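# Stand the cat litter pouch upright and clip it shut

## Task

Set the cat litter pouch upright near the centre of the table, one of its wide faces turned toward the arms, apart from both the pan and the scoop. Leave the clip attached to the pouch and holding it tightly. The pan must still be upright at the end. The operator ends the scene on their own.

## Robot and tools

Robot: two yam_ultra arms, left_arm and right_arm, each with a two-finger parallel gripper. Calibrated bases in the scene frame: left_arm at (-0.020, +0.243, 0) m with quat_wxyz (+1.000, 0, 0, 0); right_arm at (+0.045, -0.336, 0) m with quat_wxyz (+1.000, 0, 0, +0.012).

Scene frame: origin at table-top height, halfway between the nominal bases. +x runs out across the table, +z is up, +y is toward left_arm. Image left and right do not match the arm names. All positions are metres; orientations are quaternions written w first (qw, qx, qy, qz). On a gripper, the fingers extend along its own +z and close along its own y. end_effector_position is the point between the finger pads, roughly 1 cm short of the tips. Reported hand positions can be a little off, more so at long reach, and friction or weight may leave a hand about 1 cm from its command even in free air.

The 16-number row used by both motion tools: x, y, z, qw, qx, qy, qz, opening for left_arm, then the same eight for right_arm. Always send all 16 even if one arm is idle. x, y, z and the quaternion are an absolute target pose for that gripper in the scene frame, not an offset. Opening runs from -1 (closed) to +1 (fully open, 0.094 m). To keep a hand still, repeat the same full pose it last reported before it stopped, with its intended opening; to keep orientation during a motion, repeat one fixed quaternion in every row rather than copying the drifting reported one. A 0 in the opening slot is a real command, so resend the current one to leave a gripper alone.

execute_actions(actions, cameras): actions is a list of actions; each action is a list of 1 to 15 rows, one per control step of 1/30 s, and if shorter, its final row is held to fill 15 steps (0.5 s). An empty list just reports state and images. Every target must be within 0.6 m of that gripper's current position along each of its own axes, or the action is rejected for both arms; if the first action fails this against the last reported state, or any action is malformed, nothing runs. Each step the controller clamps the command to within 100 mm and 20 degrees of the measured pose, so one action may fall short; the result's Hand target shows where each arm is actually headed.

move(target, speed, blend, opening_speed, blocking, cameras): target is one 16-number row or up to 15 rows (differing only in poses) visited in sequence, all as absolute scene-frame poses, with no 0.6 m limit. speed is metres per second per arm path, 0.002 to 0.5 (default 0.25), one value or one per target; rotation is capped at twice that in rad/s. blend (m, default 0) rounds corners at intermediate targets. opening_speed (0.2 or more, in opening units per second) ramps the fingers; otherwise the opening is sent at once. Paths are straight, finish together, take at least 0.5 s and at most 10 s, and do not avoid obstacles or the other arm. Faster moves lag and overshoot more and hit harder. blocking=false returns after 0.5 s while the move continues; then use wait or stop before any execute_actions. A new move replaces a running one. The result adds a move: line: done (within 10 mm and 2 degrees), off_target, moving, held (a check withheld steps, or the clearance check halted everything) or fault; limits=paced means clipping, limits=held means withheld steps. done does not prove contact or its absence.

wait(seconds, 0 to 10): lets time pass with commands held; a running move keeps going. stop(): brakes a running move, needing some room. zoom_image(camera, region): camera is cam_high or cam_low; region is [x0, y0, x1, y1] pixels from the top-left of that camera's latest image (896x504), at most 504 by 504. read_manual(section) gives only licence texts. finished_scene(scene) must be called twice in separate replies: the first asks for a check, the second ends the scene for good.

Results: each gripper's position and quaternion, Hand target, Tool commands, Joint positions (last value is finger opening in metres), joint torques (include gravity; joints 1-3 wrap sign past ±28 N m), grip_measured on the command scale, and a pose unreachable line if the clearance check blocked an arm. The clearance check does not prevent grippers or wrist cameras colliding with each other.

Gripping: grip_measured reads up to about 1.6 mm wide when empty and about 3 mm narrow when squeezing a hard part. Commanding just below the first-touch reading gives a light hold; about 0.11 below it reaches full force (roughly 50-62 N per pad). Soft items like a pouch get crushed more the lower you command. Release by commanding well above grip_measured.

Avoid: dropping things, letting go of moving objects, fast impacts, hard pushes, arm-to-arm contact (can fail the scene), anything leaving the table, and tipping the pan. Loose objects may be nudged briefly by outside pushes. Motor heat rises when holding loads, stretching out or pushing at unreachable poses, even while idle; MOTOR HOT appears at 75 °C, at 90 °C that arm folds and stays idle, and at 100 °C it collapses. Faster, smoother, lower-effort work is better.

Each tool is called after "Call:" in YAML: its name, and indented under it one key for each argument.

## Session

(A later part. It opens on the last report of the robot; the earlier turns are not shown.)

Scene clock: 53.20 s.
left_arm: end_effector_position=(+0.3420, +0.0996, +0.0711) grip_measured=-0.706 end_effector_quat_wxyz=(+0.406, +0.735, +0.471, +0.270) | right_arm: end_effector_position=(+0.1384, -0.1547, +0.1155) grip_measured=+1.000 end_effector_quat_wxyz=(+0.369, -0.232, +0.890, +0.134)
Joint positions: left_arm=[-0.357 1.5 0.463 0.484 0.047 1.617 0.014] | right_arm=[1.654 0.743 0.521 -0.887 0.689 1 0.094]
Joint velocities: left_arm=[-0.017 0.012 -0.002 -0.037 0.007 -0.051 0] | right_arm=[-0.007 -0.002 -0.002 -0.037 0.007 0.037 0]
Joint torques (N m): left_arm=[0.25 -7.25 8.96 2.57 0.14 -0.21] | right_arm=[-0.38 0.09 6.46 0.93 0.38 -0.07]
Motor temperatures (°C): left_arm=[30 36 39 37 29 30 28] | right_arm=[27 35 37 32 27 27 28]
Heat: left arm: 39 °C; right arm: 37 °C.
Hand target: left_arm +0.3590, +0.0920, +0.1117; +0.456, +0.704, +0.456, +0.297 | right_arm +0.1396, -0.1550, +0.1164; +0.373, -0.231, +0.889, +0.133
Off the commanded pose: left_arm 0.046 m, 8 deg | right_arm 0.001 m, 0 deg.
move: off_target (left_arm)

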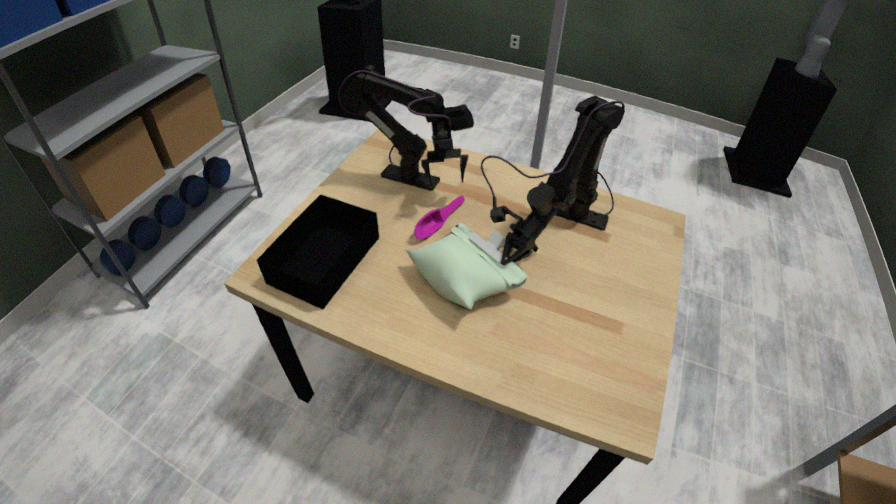

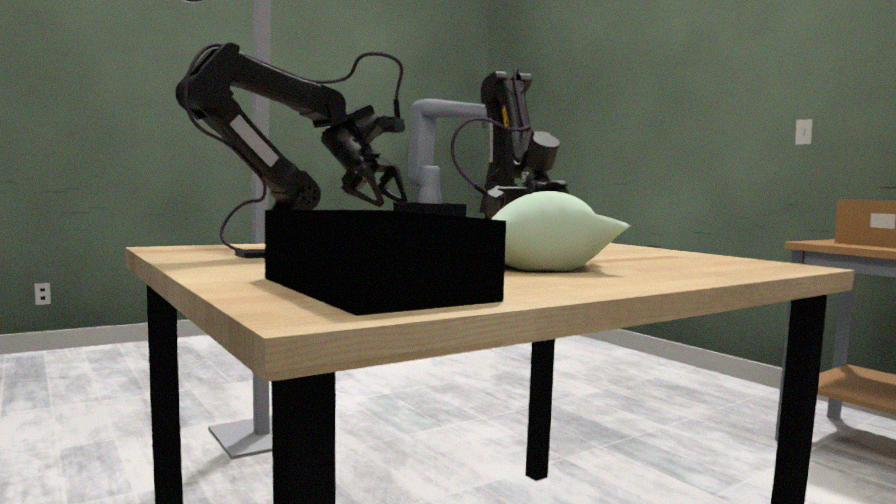

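Call:
move:
  target: [0.3607, 0.0914, 0.1118, 0.4562, 0.7025, 0.458, 0.2974, -0.92, 0.1396, -0.155, 0.1164, 0.373, -0.231, 0.889, 0.133, 1.0]
  speed: 0.05
  opening_speed: 0.2

Call:
zoom_image:
  camera: "cam_high"
  region: [400, 180, 560, 320]

Call:
zoom_image:
  camera: "cam_low"
  region: [440, 130, 680, 300]

Scene clock: 54.27 s.
left_arm: end_effector_position=(+0.3419, +0.0996, +0.0707) grip_measured=-0.708 end_effector_quat_wxyz=(+0.405, +0.735, +0.471, +0.270) | right_arm: end_effector_position=(+0.1384, -0.1547, +0.1155) grip_measured=+1.000 end_effector_quat_wxyz=(+0.369, -0.232, +0.890, +0.134)
Joint positions: left_arm=[-0.357 1.5 0.463 0.483 0.047 1.618 0.014] | right_arm=[1.654 0.743 0.521 -0.887 0.689 1 0.094]
Joint velocities: left_arm=[-0.012 0.002 0.002 -0.022 -0.022 0.095 0] | right_arm=[0.002 -0.002 -0.002 -0.007 0.051 0.022 0]
Joint torques (N m): left_arm=[0.12 -7.36 9.26 2.56 0.17 -0.23] | right_arm=[-0.14 0.23 6.49 0.93 0.42 -0.04]
Motor temperatures (°C): left_arm=[30 36 39 37 29 30 28] | right_arm=[27 35 37 32 27 27 28]
Heat: left arm: 39 °C; right arm: 37 °C.
Hand target: left_arm +0.3590, +0.0920, +0.1118; +0.456, +0.704, +0.456, +0.296 | right_arm +0.1396, -0.1550, +0.1164; +0.373, -0.231, +0.889, +0.133
Off the commanded pose: left_arm 0.046 m, 8 deg | right_arm 0.001 m, 0 deg.
move: off_target (left_arm)

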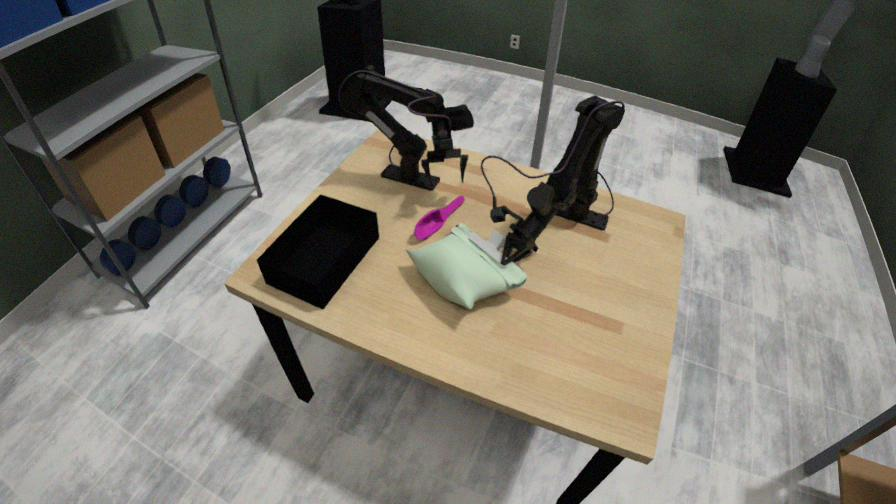

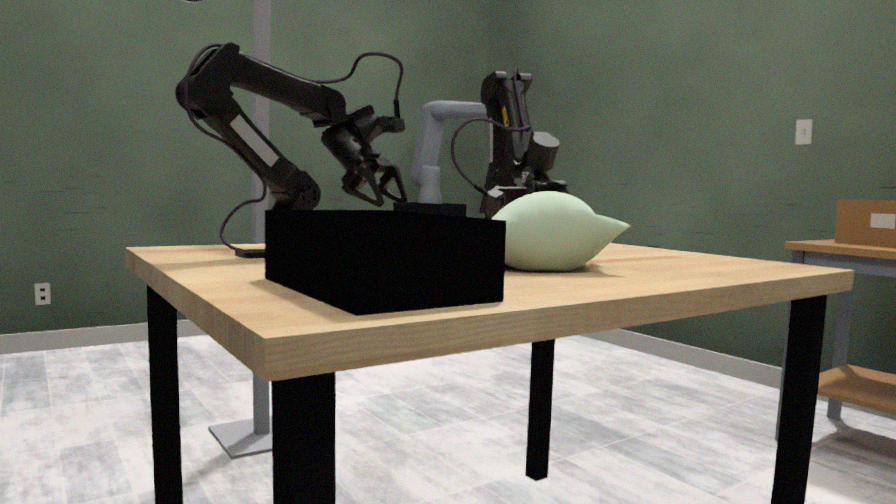

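Scaled by 3.150.

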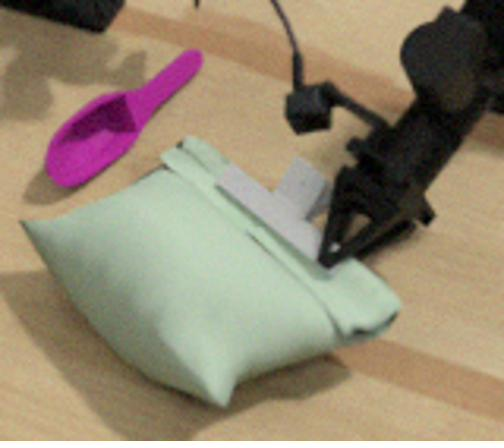

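Scaled by 2.100.

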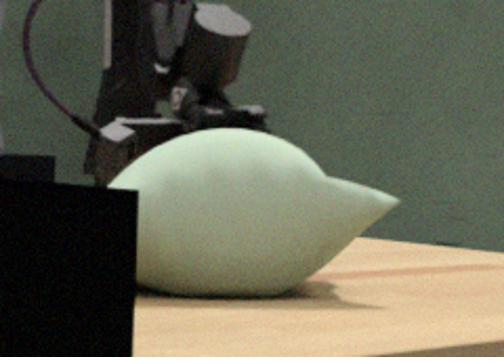

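Call:
move:
  target: [0.355, 0.094, 0.155, 0.4204, 0.7247, 0.4724, 0.274, -0.92, 0.1396, -0.155, 0.1164, 0.373, -0.231, 0.889, 0.133, 1.0]
  speed: 0.06

Call:
zoom_image:
  camera: "cam_high"
  region: [400, 180, 560, 320]

Call:
zoom_image:
  camera: "cam_low"
  region: [440, 130, 680, 300]

Scene clock: 57.00 s.
left_arm: end_effector_position=(+0.3397, +0.0999, +0.1092) grip_measured=-0.721 end_effector_quat_wxyz=(+0.371, +0.754, +0.484, +0.244) | right_arm: end_effector_position=(+0.1384, -0.1547, +0.1155) grip_measured=+1.000 end_effector_quat_wxyz=(+0.369, -0.232, +0.890, +0.134)
Joint positions: left_arm=[-0.358 1.364 0.641 0.072 0.048 1.619 0.013] | right_arm=[1.654 0.743 0.521 -0.887 0.689 1 0.094]
Joint velocities: left_arm=[0.017 -0.022 0.017 0.037 0.007 0.007 0.002] | right_arm=[-0.002 -0.017 0.012 -0.007 -0.022 0.007 0]
Joint torques (N m): left_arm=[-0.12 -8.28 10.88 2.24 0.06 -0.22] | right_arm=[-0.05 0.14 6.63 0.93 0.43 -0.06]
Motor temperatures (°C): left_arm=[30 36 40 38 29 30 28] | right_arm=[27 35 37 32 27 27 28]
Heat: left arm: 40 °C; right arm: 37 °C.
Hand target: left_arm +0.3537, +0.0944, +0.1548; +0.421, +0.725, +0.472, +0.274 | right_arm +0.1396, -0.1550, +0.1164; +0.373, -0.231, +0.889, +0.133
Off the commanded pose: left_arm 0.049 m, 8 deg | right_arm 0.001 m, 0 deg.
move: off_target (left_arm)

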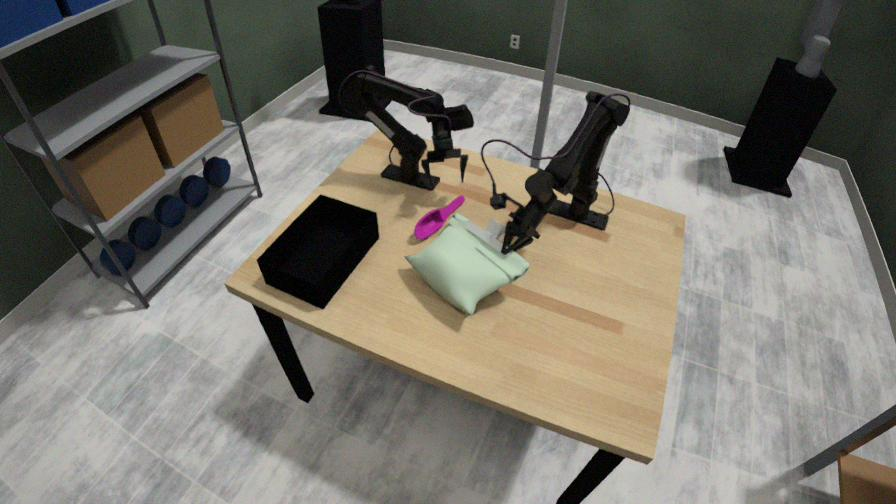

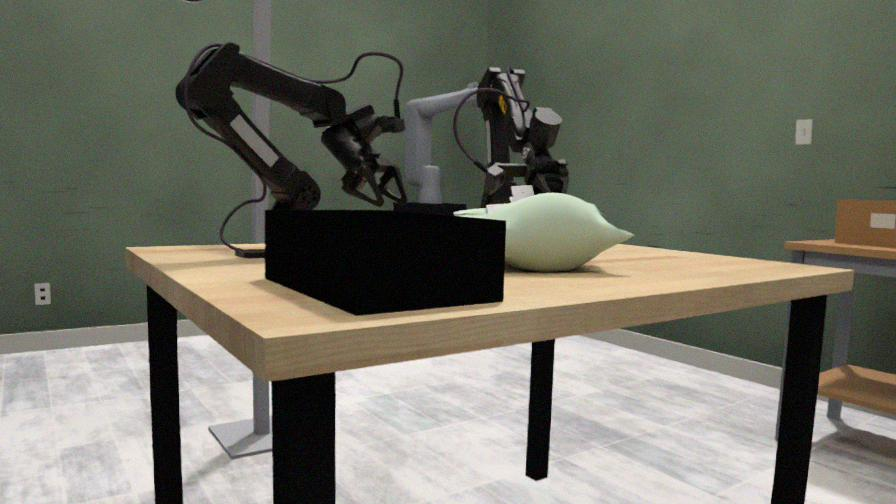

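Scaled by 3.150.

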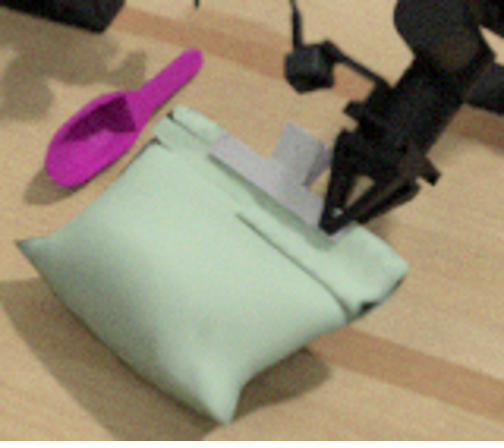

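Scaled by 2.100.

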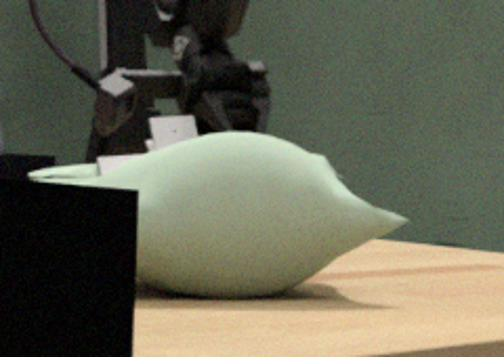

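Call:
move:
  target: [0.352, 0.095, 0.205, 0.349, 0.7605, 0.4957, 0.2275, -0.92, 0.1396, -0.155, 0.1164, 0.373, -0.231, 0.889, 0.133, 1.0]
  speed: 0.06

Call:
zoom_image:
  camera: "cam_high"
  region: [400, 180, 560, 320]

Call:
zoom_image:
  camera: "cam_low"
  region: [440, 130, 680, 300]

Scene clock: 59.23 s.
left_arm: end_effector_position=(+0.3407, +0.1040, +0.1739) grip_measured=-0.726 end_effector_quat_wxyz=(+0.311, +0.776, +0.506, +0.213) | right_arm: end_effector_position=(+0.1384, -0.1547, +0.1155) grip_measured=+1.000 end_effector_quat_wxyz=(+0.369, -0.232, +0.890, +0.134)
Joint positions: left_arm=[-0.358 1.348 1.011 -0.462 0.024 1.617 0.013] | right_arm=[1.654 0.743 0.521 -0.887 0.689 1 0.094]
Joint velocities: left_arm=[0.012 0.002 -0.017 -0.022 -0.081 0.066 -0.001] | right_arm=[-0.007 0.012 0.002 0.066 -0.051 0.051 0]
Joint torques (N m): left_arm=[-0.29 -5.52 12.11 1.9 0.2 -0.11] | right_arm=[-0.09 0.16 6.45 0.95 0.4 -0.03]
Motor temperatures (°C): left_arm=[30 36 40 38 29 30 29] | right_arm=[27 35 37 32 27 27 28]
Heat: left arm: 40 °C; right arm: 37 °C.
Hand target: left_arm +0.3510, +0.0954, +0.2051; +0.349, +0.761, +0.497, +0.228 | right_arm +0.1396, -0.1550, +0.1164; +0.373, -0.231, +0.889, +0.133
Off the commanded pose: left_arm 0.034 m, 5 deg | right_arm 0.001 m, 0 deg.
move: off_target (left_arm)

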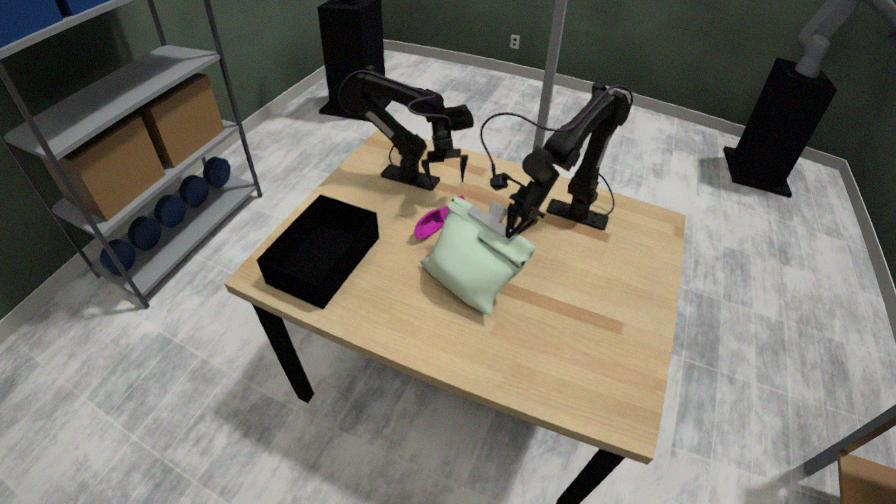

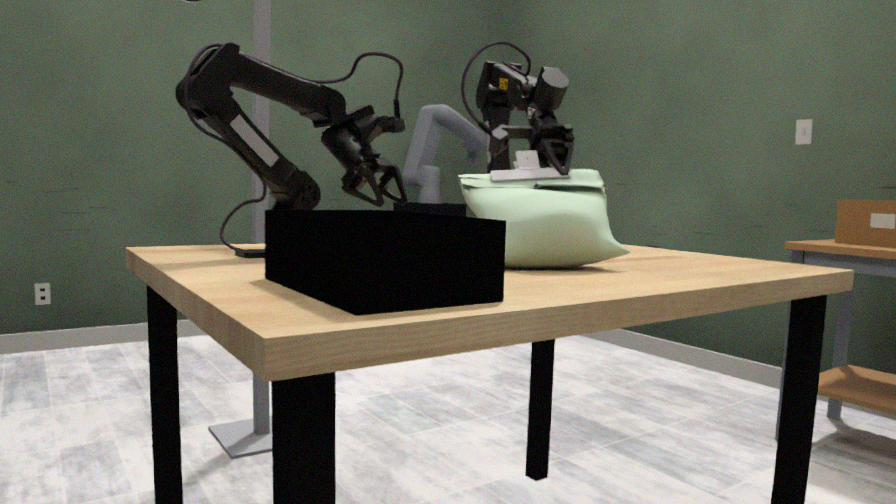

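Scaled by 3.150.

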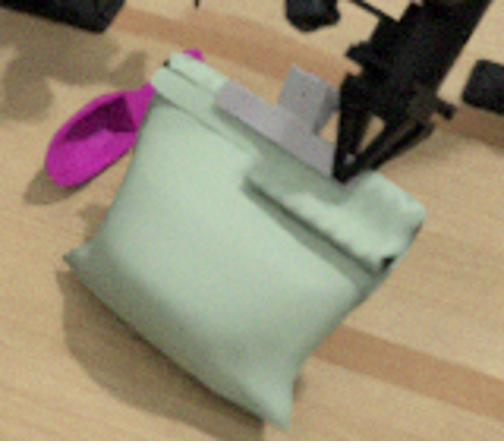

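Scaled by 2.100.

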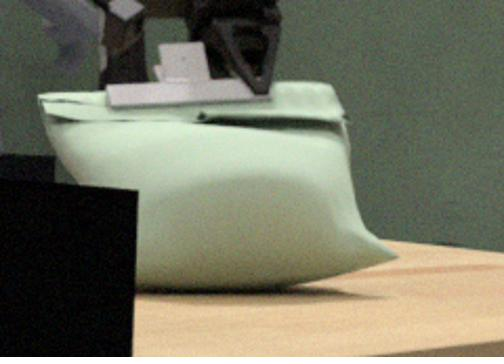

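Call:
move:
  target: [0.335, 0.102, 0.25, 0.2146, 0.8008, 0.5401, 0.1447, -0.92, 0.1396, -0.155, 0.1164, 0.373, -0.231, 0.889, 0.133, 1.0]
  speed: 0.06

Call:
zoom_image:
  camera: "cam_high"
  region: [400, 160, 560, 320]

Call:
zoom_image:
  camera: "cam_low"
  region: [440, 80, 680, 290]

Scene clock: 63.30 s.
left_arm: end_effector_position=(+0.3177, +0.1168, +0.2137) grip_measured=-0.728 end_effector_quat_wxyz=(+0.151, +0.812, +0.552, +0.118) | right_arm: end_effector_position=(+0.1384, -0.1547, +0.1155) grip_measured=+1.000 end_effector_quat_wxyz=(+0.369, -0.232, +0.890, +0.134)
Joint positions: left_arm=[-0.371 1.58 1.586 -1.192 -0.024 1.58 0.013] | right_arm=[1.654 0.743 0.521 -0.887 0.689 1 0.094]
Joint velocities: left_arm=[-0.002 0.002 -0.002 0.022 0.037 -0.051 0.001] | right_arm=[-0.022 -0.002 0.002 0.066 0.051 -0.066 0]
Joint torques (N m): left_arm=[-0.68 -7.88 13.03 1.59 0.23 -0.08] | right_arm=[-0.2 0.27 6.38 0.93 0.45 -0.01]
Motor temperatures (°C): left_arm=[30 36 42 38 29 30 29] | right_arm=[27 35 37 32 27 27 28]
Heat: left arm: 42 °C; right arm: 37 °C.
Hand target: left_arm +0.3320, +0.1034, +0.2515; +0.214, +0.800, +0.541, +0.146 | right_arm +0.1396, -0.1550, +0.1164; +0.373, -0.231, +0.889, +0.133
Off the commanded pose: left_arm 0.043 m, 8 deg | right_arm 0.001 m, 0 deg.
move: off_target (left_arm)

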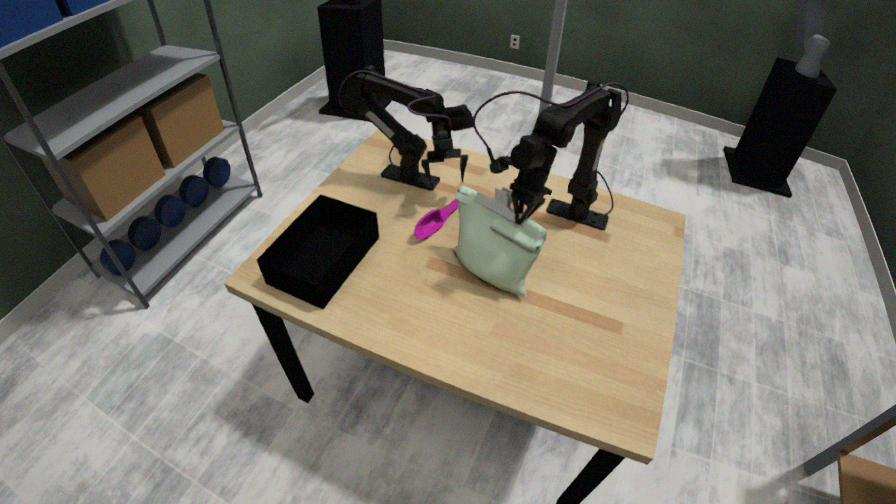

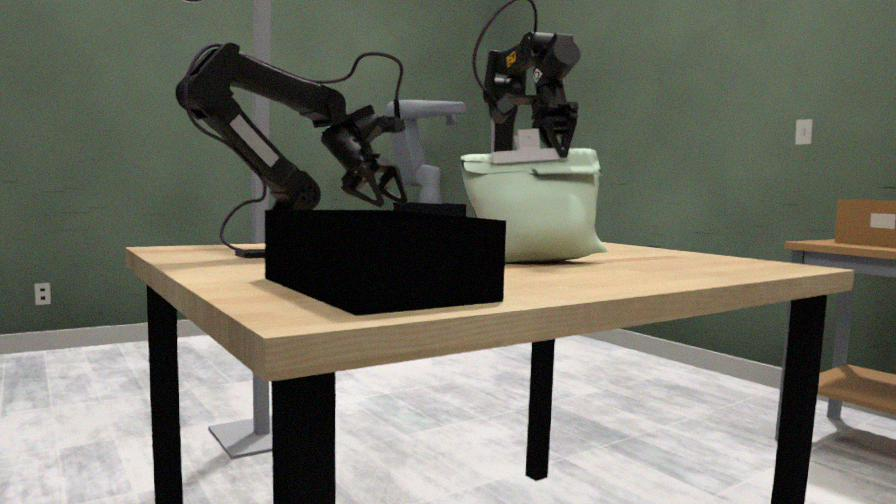

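Scaled by 3.150.

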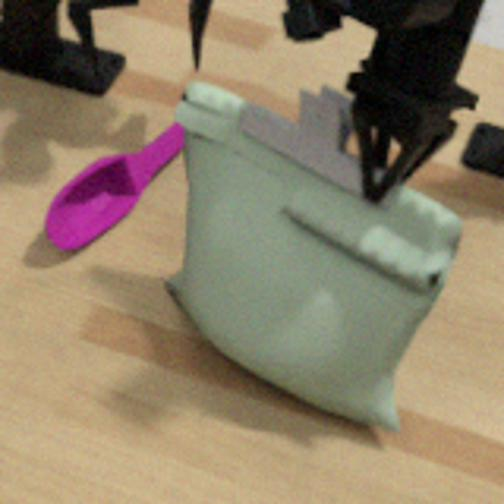

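Scaled by 2.100.

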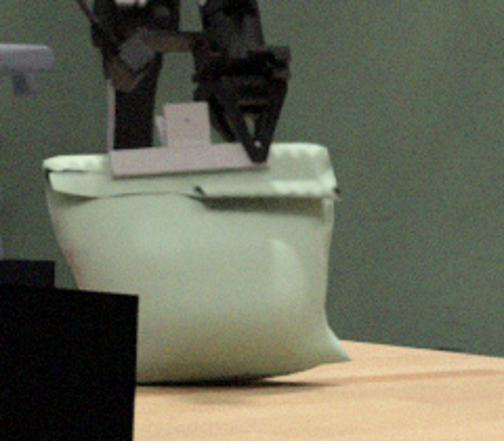

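Call:
move:
  target:
    - [0.31, 0.1, 0.27, 0.1216, 0.7675, 0.6216, 0.0984, -0.92, 0.1396, -0.155, 0.1164, 0.373, -0.231, 0.889, 0.133, 1.0]
  speed: 0.08

Call:
zoom_image:
  camera: "cam_high"
  region: [400, 160, 560, 320]

Call:
zoom_image:
  camera: "cam_low"
  region: [440, 80, 680, 290]

Scene clock: 66.30 s.
left_arm: end_effector_position=(+0.2970, +0.1139, +0.2397) grip_measured=-0.729 end_effector_quat_wxyz=(+0.052, +0.778, +0.621, +0.081) | right_arm: end_effector_position=(+0.1384, -0.1547, +0.1155) grip_measured=+1.000 end_effector_quat_wxyz=(+0.369, -0.232, +0.890, +0.134)
Joint positions: left_arm=[-0.441 1.768 1.964 -1.6 -0.099 1.362 0.013] | right_arm=[1.654 0.743 0.521 -0.887 0.689 1 0.094]
Joint velocities: left_arm=[0.002 -0.017 -0.012 0.037 -0.037 0.051 0] | right_arm=[-0.012 -0.017 -0.007 -0.007 -0.066 0.022 0]
Joint torques (N m): left_arm=[-0.34 -9.37 12.31 1.17 0.2 -0.17] | right_arm=[-0.24 0.27 6.39 0.95 0.41 -0.08]
Motor temperatures (°C): left_arm=[30 36 43 37 29 30 29] | right_arm=[27 35 37 32 27 27 28]
Heat: left arm: 43 °C; right arm: 37 °C.
Hand target: left_arm +0.3082, +0.1013, +0.2705; +0.121, +0.768, +0.621, +0.099 | right_arm +0.1396, -0.1550, +0.1164; +0.373, -0.231, +0.889, +0.133
Off the commanded pose: left_arm 0.036 m, 8 deg | right_arm 0.001 m, 0 deg.
joint read past its limit (left arm) — joint 4 (wrist pitch), lower limit.
move: off_target (left_arm)

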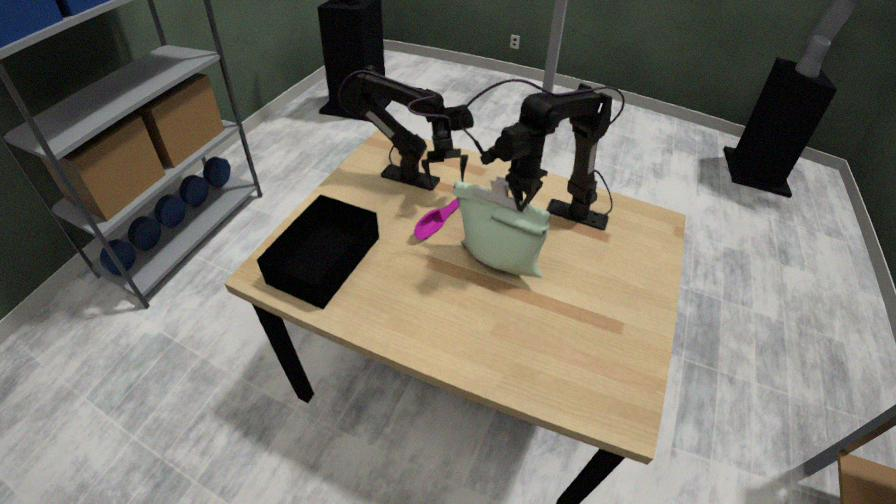

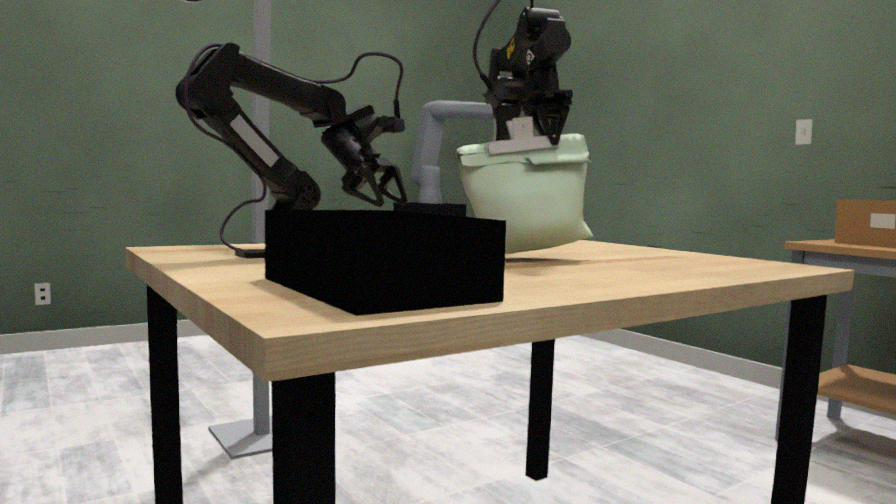

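Scaled by 3.150.

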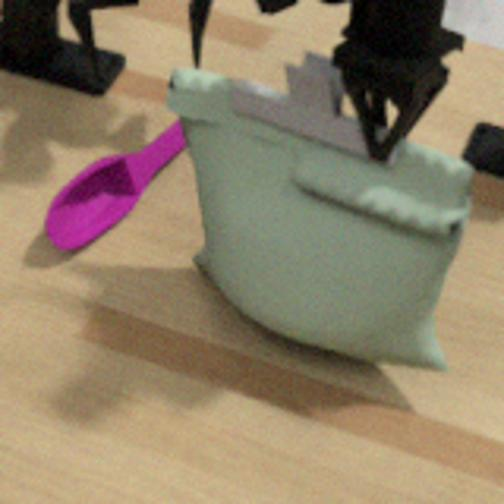

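Scaled by 2.100.

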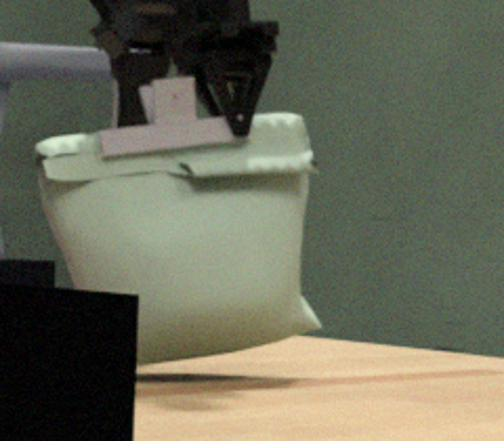

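Call:
move:
  target: [0.296, 0.0945, 0.269, 0.1645, 0.6978, 0.6937, 0.0692, -0.92, 0.1396, -0.155, 0.1164, 0.373, -0.231, 0.889, 0.133, 1.0]
  speed: 0.08

Call:
zoom_image:
  camera: "cam_high"
  region: [400, 160, 560, 320]

Call:
zoom_image:
  camera: "cam_low"
  region: [440, 80, 680, 290]

Scene clock: 70.57 s.
left_arm: end_effector_position=(+0.2885, +0.1106, +0.2310) grip_measured=-0.730 end_effector_quat_wxyz=(+0.066, +0.712, +0.697, +0.058) | right_arm: end_effector_position=(+0.1384, -0.1547, +0.1155) grip_measured=+1.000 end_effector_quat_wxyz=(+0.369, -0.232, +0.890, +0.134)
Joint positions: left_arm=[-0.441 1.728 1.88 -1.558 -0.062 1.157 0.013] | right_arm=[1.654 0.743 0.521 -0.887 0.689 1 0.094]
Joint velocities: left_arm=[0.002 0.017 0.002 -0.051 -0.095 -0.037 0.002] | right_arm=[0.007 -0.002 -0.012 0.037 -0.037 -0.007 0]
Joint torques (N m): left_arm=[-0.75 -13.64 8.23 1.55 0.49 -0.19] | right_arm=[-0.12 -0.06 6.42 0.92 0.37 -0.03]
Motor temperatures (°C): left_arm=[30 39 42 37 29 30 29] | right_arm=[27 35 37 32 27 27 28]
Heat: left arm: 42 °C; right arm: 37 °C.
Hand target: left_arm +0.2933, +0.0963, +0.2697; +0.162, +0.701, +0.691, +0.066 | right_arm +0.1396, -0.1550, +0.1164; +0.373, -0.231, +0.889, +0.133
Off the commanded pose: left_arm 0.042 m, 11 deg | right_arm 0.001 m, 0 deg.
move: off_target (left_arm)

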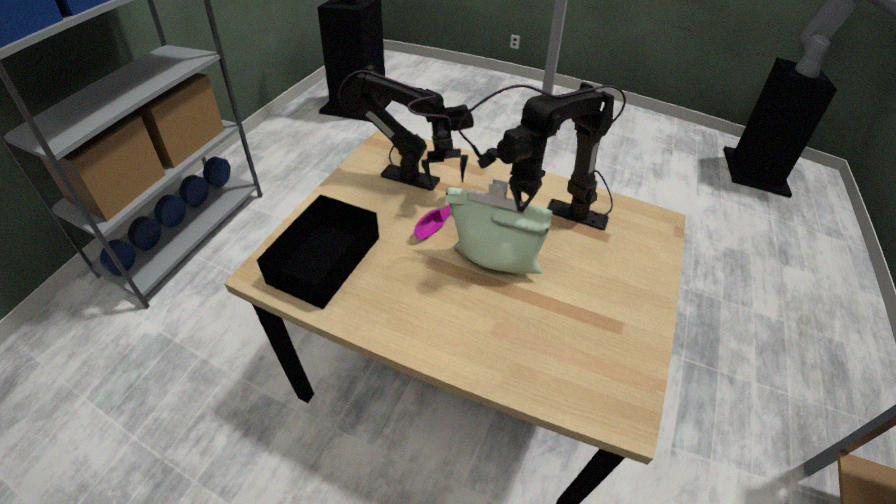

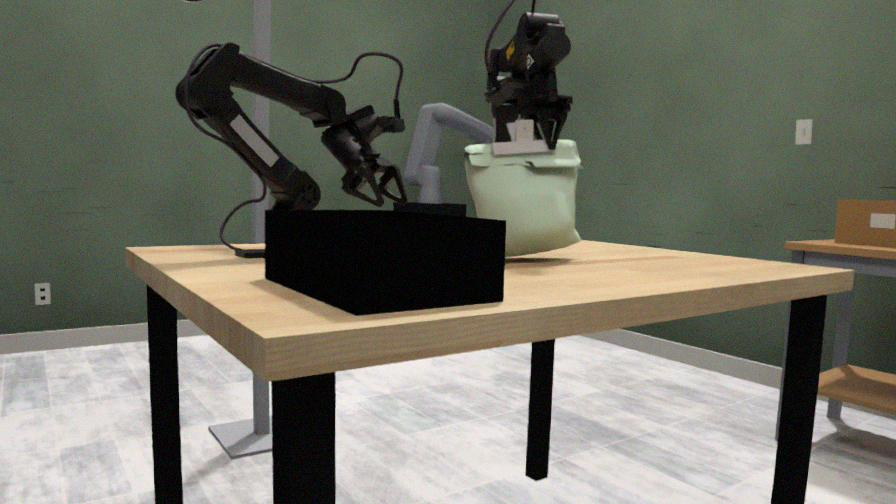

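Scaled by 3.150.

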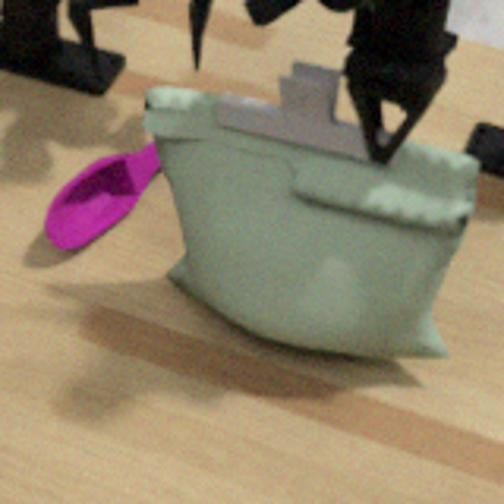

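Scaled by 2.100.

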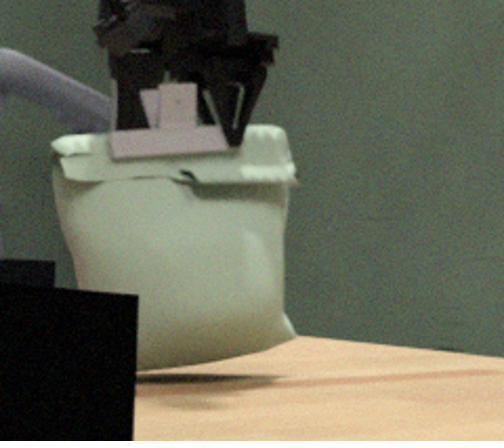

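Call:
move:
  target: [0.277, 0.096, 0.25, 0.1343, 0.6939, 0.7064, 0.0394, -0.92, 0.1396, -0.155, 0.1164, 0.373, -0.231, 0.889, 0.133, 1.0]
  speed: 0.06

Call:
zoom_image:
  camera: "cam_high"
  region: [400, 160, 560, 320]

Call:
zoom_image:
  camera: "cam_low"
  region: [440, 80, 680, 290]

Scene clock: 72.10 s.
left_arm: end_effector_position=(+0.2730, +0.1129, +0.2195) grip_measured=-0.731 end_effector_quat_wxyz=(+0.049, +0.702, +0.710, +0.040) | right_arm: end_effector_position=(+0.1384, -0.1547, +0.1155) grip_measured=+1.000 end_effector_quat_wxyz=(+0.369, -0.232, +0.890, +0.134)
Joint positions: left_arm=[-0.444 1.698 1.804 -1.558 -0.044 1.118 0.013] | right_arm=[1.654 0.743 0.521 -0.887 0.689 1 0.094]
Joint velocities: left_arm=[0.002 0.007 0.007 -0.037 0.066 -0.037 0] | right_arm=[0.007 -0.002 -0.002 -0.066 -0.066 -0.066 0]
Joint torques (N m): left_arm=[-0.72 -12.68 7.47 1.26 0.62 -0.13] | right_arm=[-0.23 0.08 6.45 0.93 0.42 -0.03]
Motor temperatures (°C): left_arm=[30 40 42 36 29 30 29] | right_arm=[27 35 37 32 27 27 28]
Heat: left arm: 42 °C; right arm: 37 °C.
Hand target: left_arm +0.2755, +0.0975, +0.2506; +0.132, +0.696, +0.704, +0.038 | right_arm +0.1396, -0.1550, +0.1164; +0.373, -0.231, +0.889, +0.133
Off the commanded pose: left_arm 0.035 m, 10 deg | right_arm 0.001 m, 0 deg.
move: off_target (left_arm)

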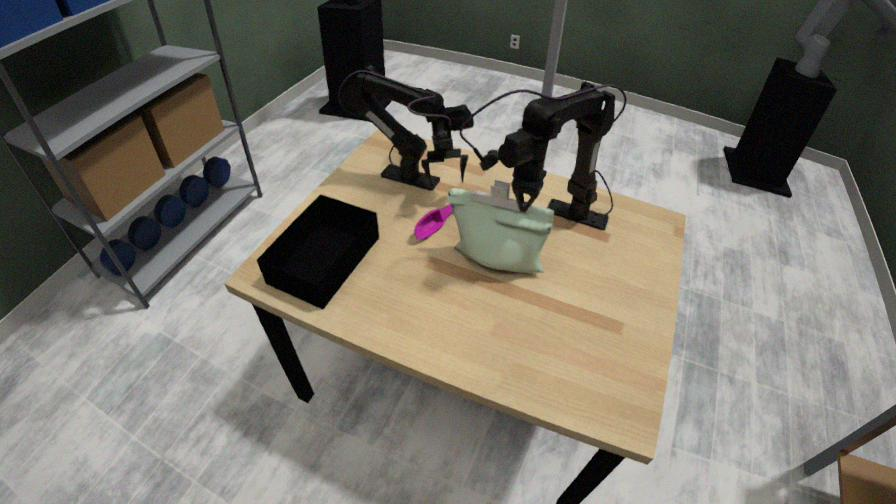

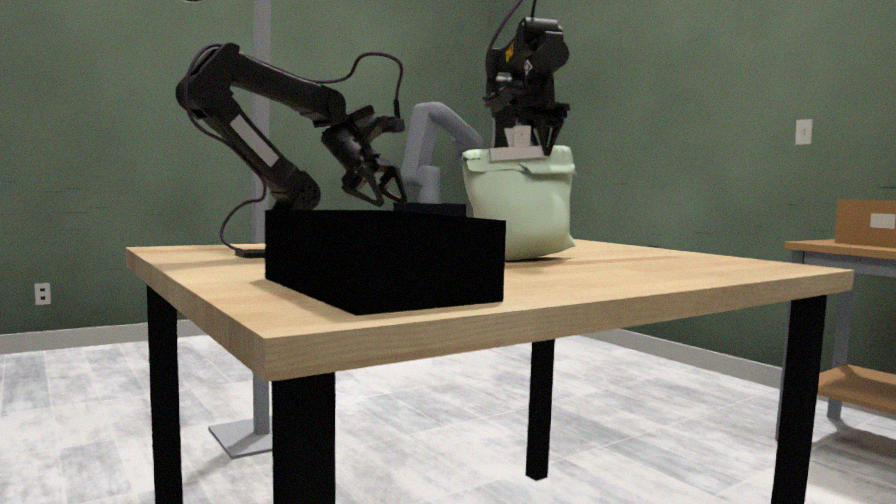

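Scaled by 3.150.

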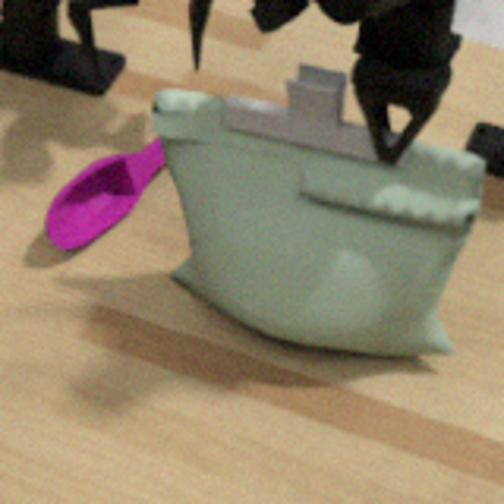

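Scaled by 2.100.

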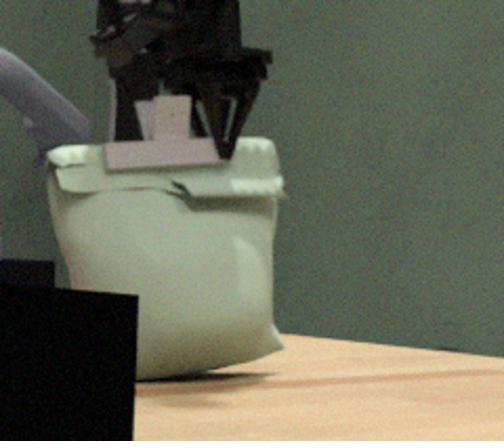

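Call:
move:
  target: [0.28, 0.096, 0.232, 0.1067, 0.6947, 0.711, 0.0176, -0.92, 0.1396, -0.155, 0.1164, 0.373, -0.231, 0.889, 0.133, 1.0]
  speed: 0.05

Call:
zoom_image:
  camera: "cam_high"
  region: [400, 160, 560, 320]

Call:
zoom_image:
  camera: "cam_low"
  region: [440, 80, 680, 290]

Scene clock: 73.40 s.
left_arm: end_effector_position=(+0.2714, +0.1114, +0.2182) grip_measured=-0.731 end_effector_quat_wxyz=(+0.050, +0.701, +0.711, +0.031) | right_arm: end_effector_position=(+0.1384, -0.1547, +0.1155) grip_measured=+1.000 end_effector_quat_wxyz=(+0.369, -0.232, +0.890, +0.134)
Joint positions: left_arm=[-0.441 1.698 1.799 -1.558 -0.026 1.118 0.013] | right_arm=[1.654 0.743 0.521 -0.887 0.689 1 0.094]
Joint velocities: left_arm=[0.007 0.002 -0.002 -0.007 -0.066 -0.051 0] | right_arm=[-0.012 -0.002 0.002 -0.007 0.022 -0.022 0]
Joint torques (N m): left_arm=[0.25 -8.47 7.72 1.2 0.71 -0.04] | right_arm=[-0.18 0.05 6.35 0.96 0.37 0.02]
Motor temperatures (°C): left_arm=[30 40 42 36 29 30 29] | right_arm=[27 35 37 32 27 27 28]
Heat: left arm: 42 °C; right arm: 37 °C.
Hand target: left_arm +0.2793, +0.0966, +0.2329; +0.105, +0.697, +0.709, +0.017 | right_arm +0.1396, -0.1550, +0.1164; +0.373, -0.231, +0.889, +0.133
Off the commanded pose: left_arm 0.022 m, 7 deg | right_arm 0.001 m, 0 deg.
move: off_target (left_arm)

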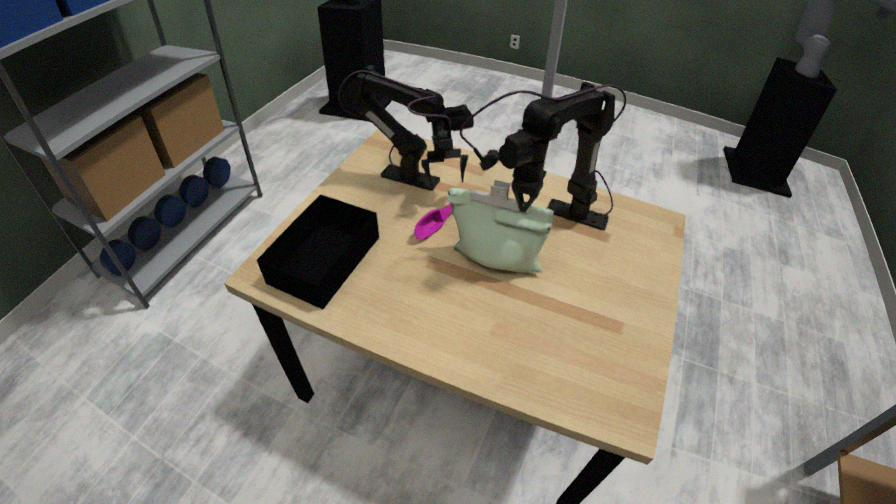

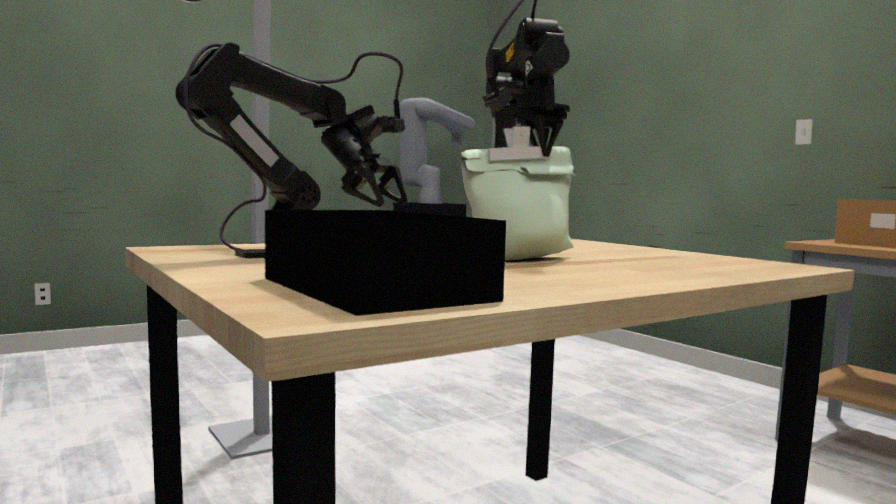

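Scaled by 3.150.

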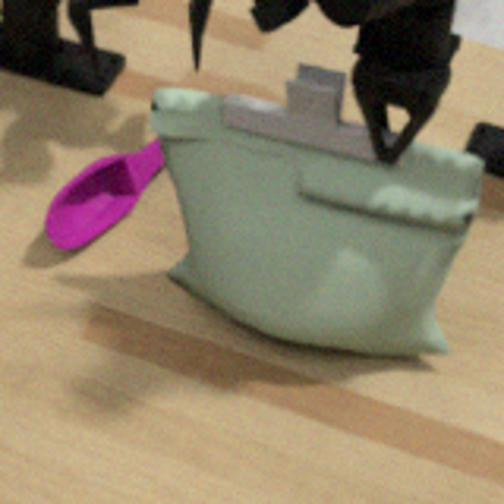

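Scaled by 2.100.

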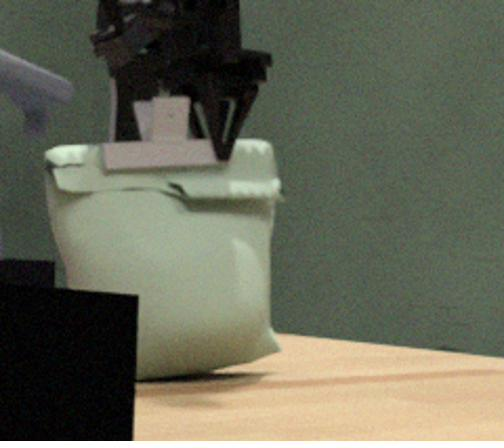

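Call:
move:
  target: [0.282, 0.098, 0.214, 0.0972, 0.6950, 0.7122, 0.0176, -0.92, 0.1396, -0.155, 0.1164, 0.373, -0.231, 0.889, 0.133, 1.0]
  speed: 0.04

Call:
zoom_image:
  camera: "cam_high"
  region: [400, 160, 560, 320]

Call:
zoom_image:
  camera: "cam_low"
  region: [440, 80, 680, 290]

Scene clock: 74.53 s.
left_arm: end_effector_position=(+0.2737, +0.1138, +0.2046) grip_measured=-0.731 end_effector_quat_wxyz=(+0.044, +0.699, +0.714, +0.029) | right_arm: end_effector_position=(+0.1384, -0.1547, +0.1155) grip_measured=+1.000 end_effector_quat_wxyz=(+0.369, -0.232, +0.890, +0.134)
Joint positions: left_arm=[-0.431 1.698 1.744 -1.515 -0.026 1.12 0.013] | right_arm=[1.654 0.743 0.521 -0.887 0.689 1 0.094]
Joint velocities: left_arm=[-0.002 -0.012 0.007 -0.081 -0.022 -0.037 0] | right_arm=[-0.012 -0.002 0.002 0.022 -0.037 -0.007 0]
Joint torques (N m): left_arm=[-0.13 -8.64 6.27 1.3 0.68 -0.06] | right_arm=[-0.18 0.12 6.49 0.96 0.43 -0.05]
Motor temperatures (°C): left_arm=[30 40 42 36 29 30 29] | right_arm=[27 35 37 32 27 27 28]
Heat: left arm: 42 °C; right arm: 37 °C.
Hand target: left_arm +0.2812, +0.0985, +0.2148; +0.095, +0.696, +0.711, +0.017 | right_arm +0.1396, -0.1550, +0.1164; +0.373, -0.231, +0.889, +0.133
Off the commanded pose: left_arm 0.020 m, 6 deg | right_arm 0.001 m, 0 deg.
move: off_target (left_arm)

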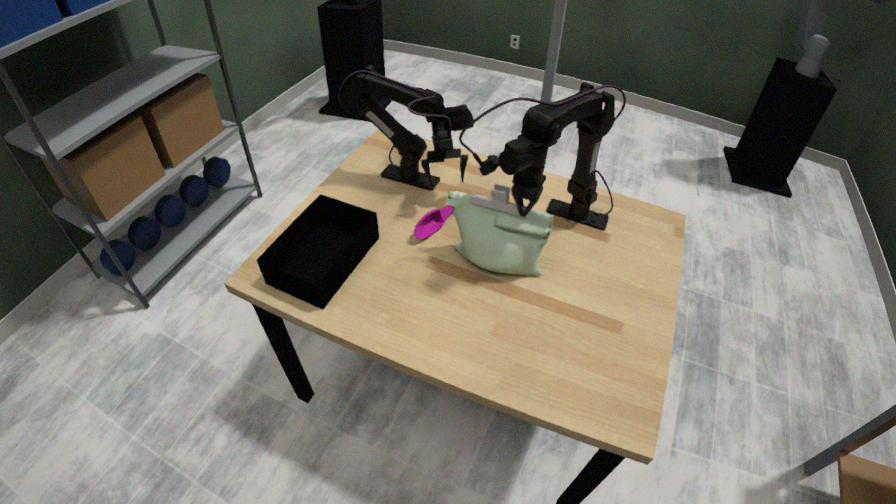

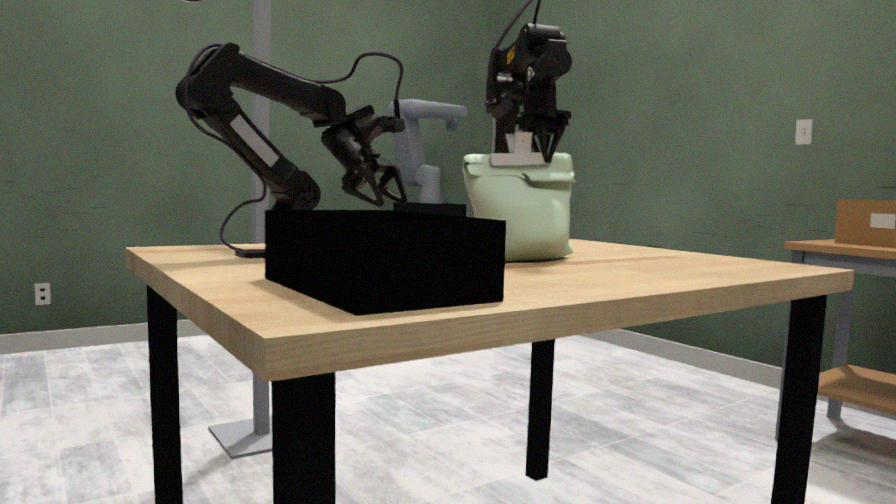

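Scaled by 3.150.

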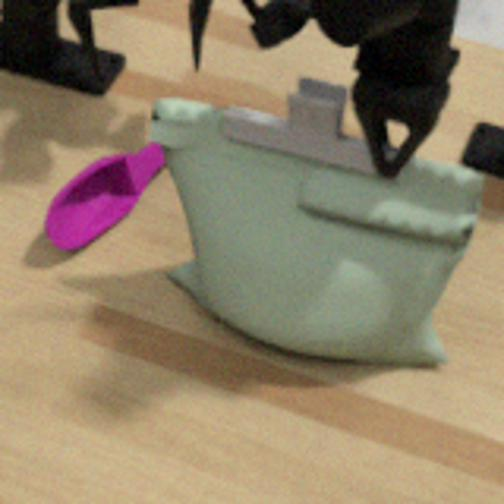

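Scaled by 2.100.

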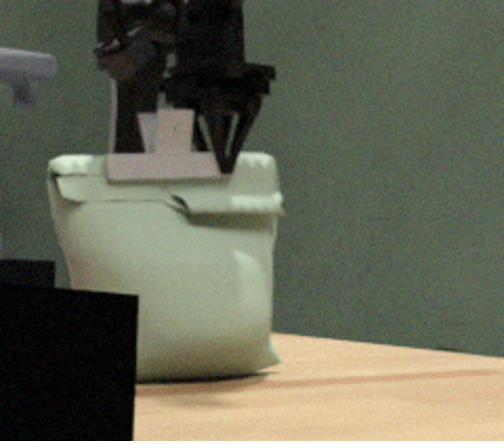

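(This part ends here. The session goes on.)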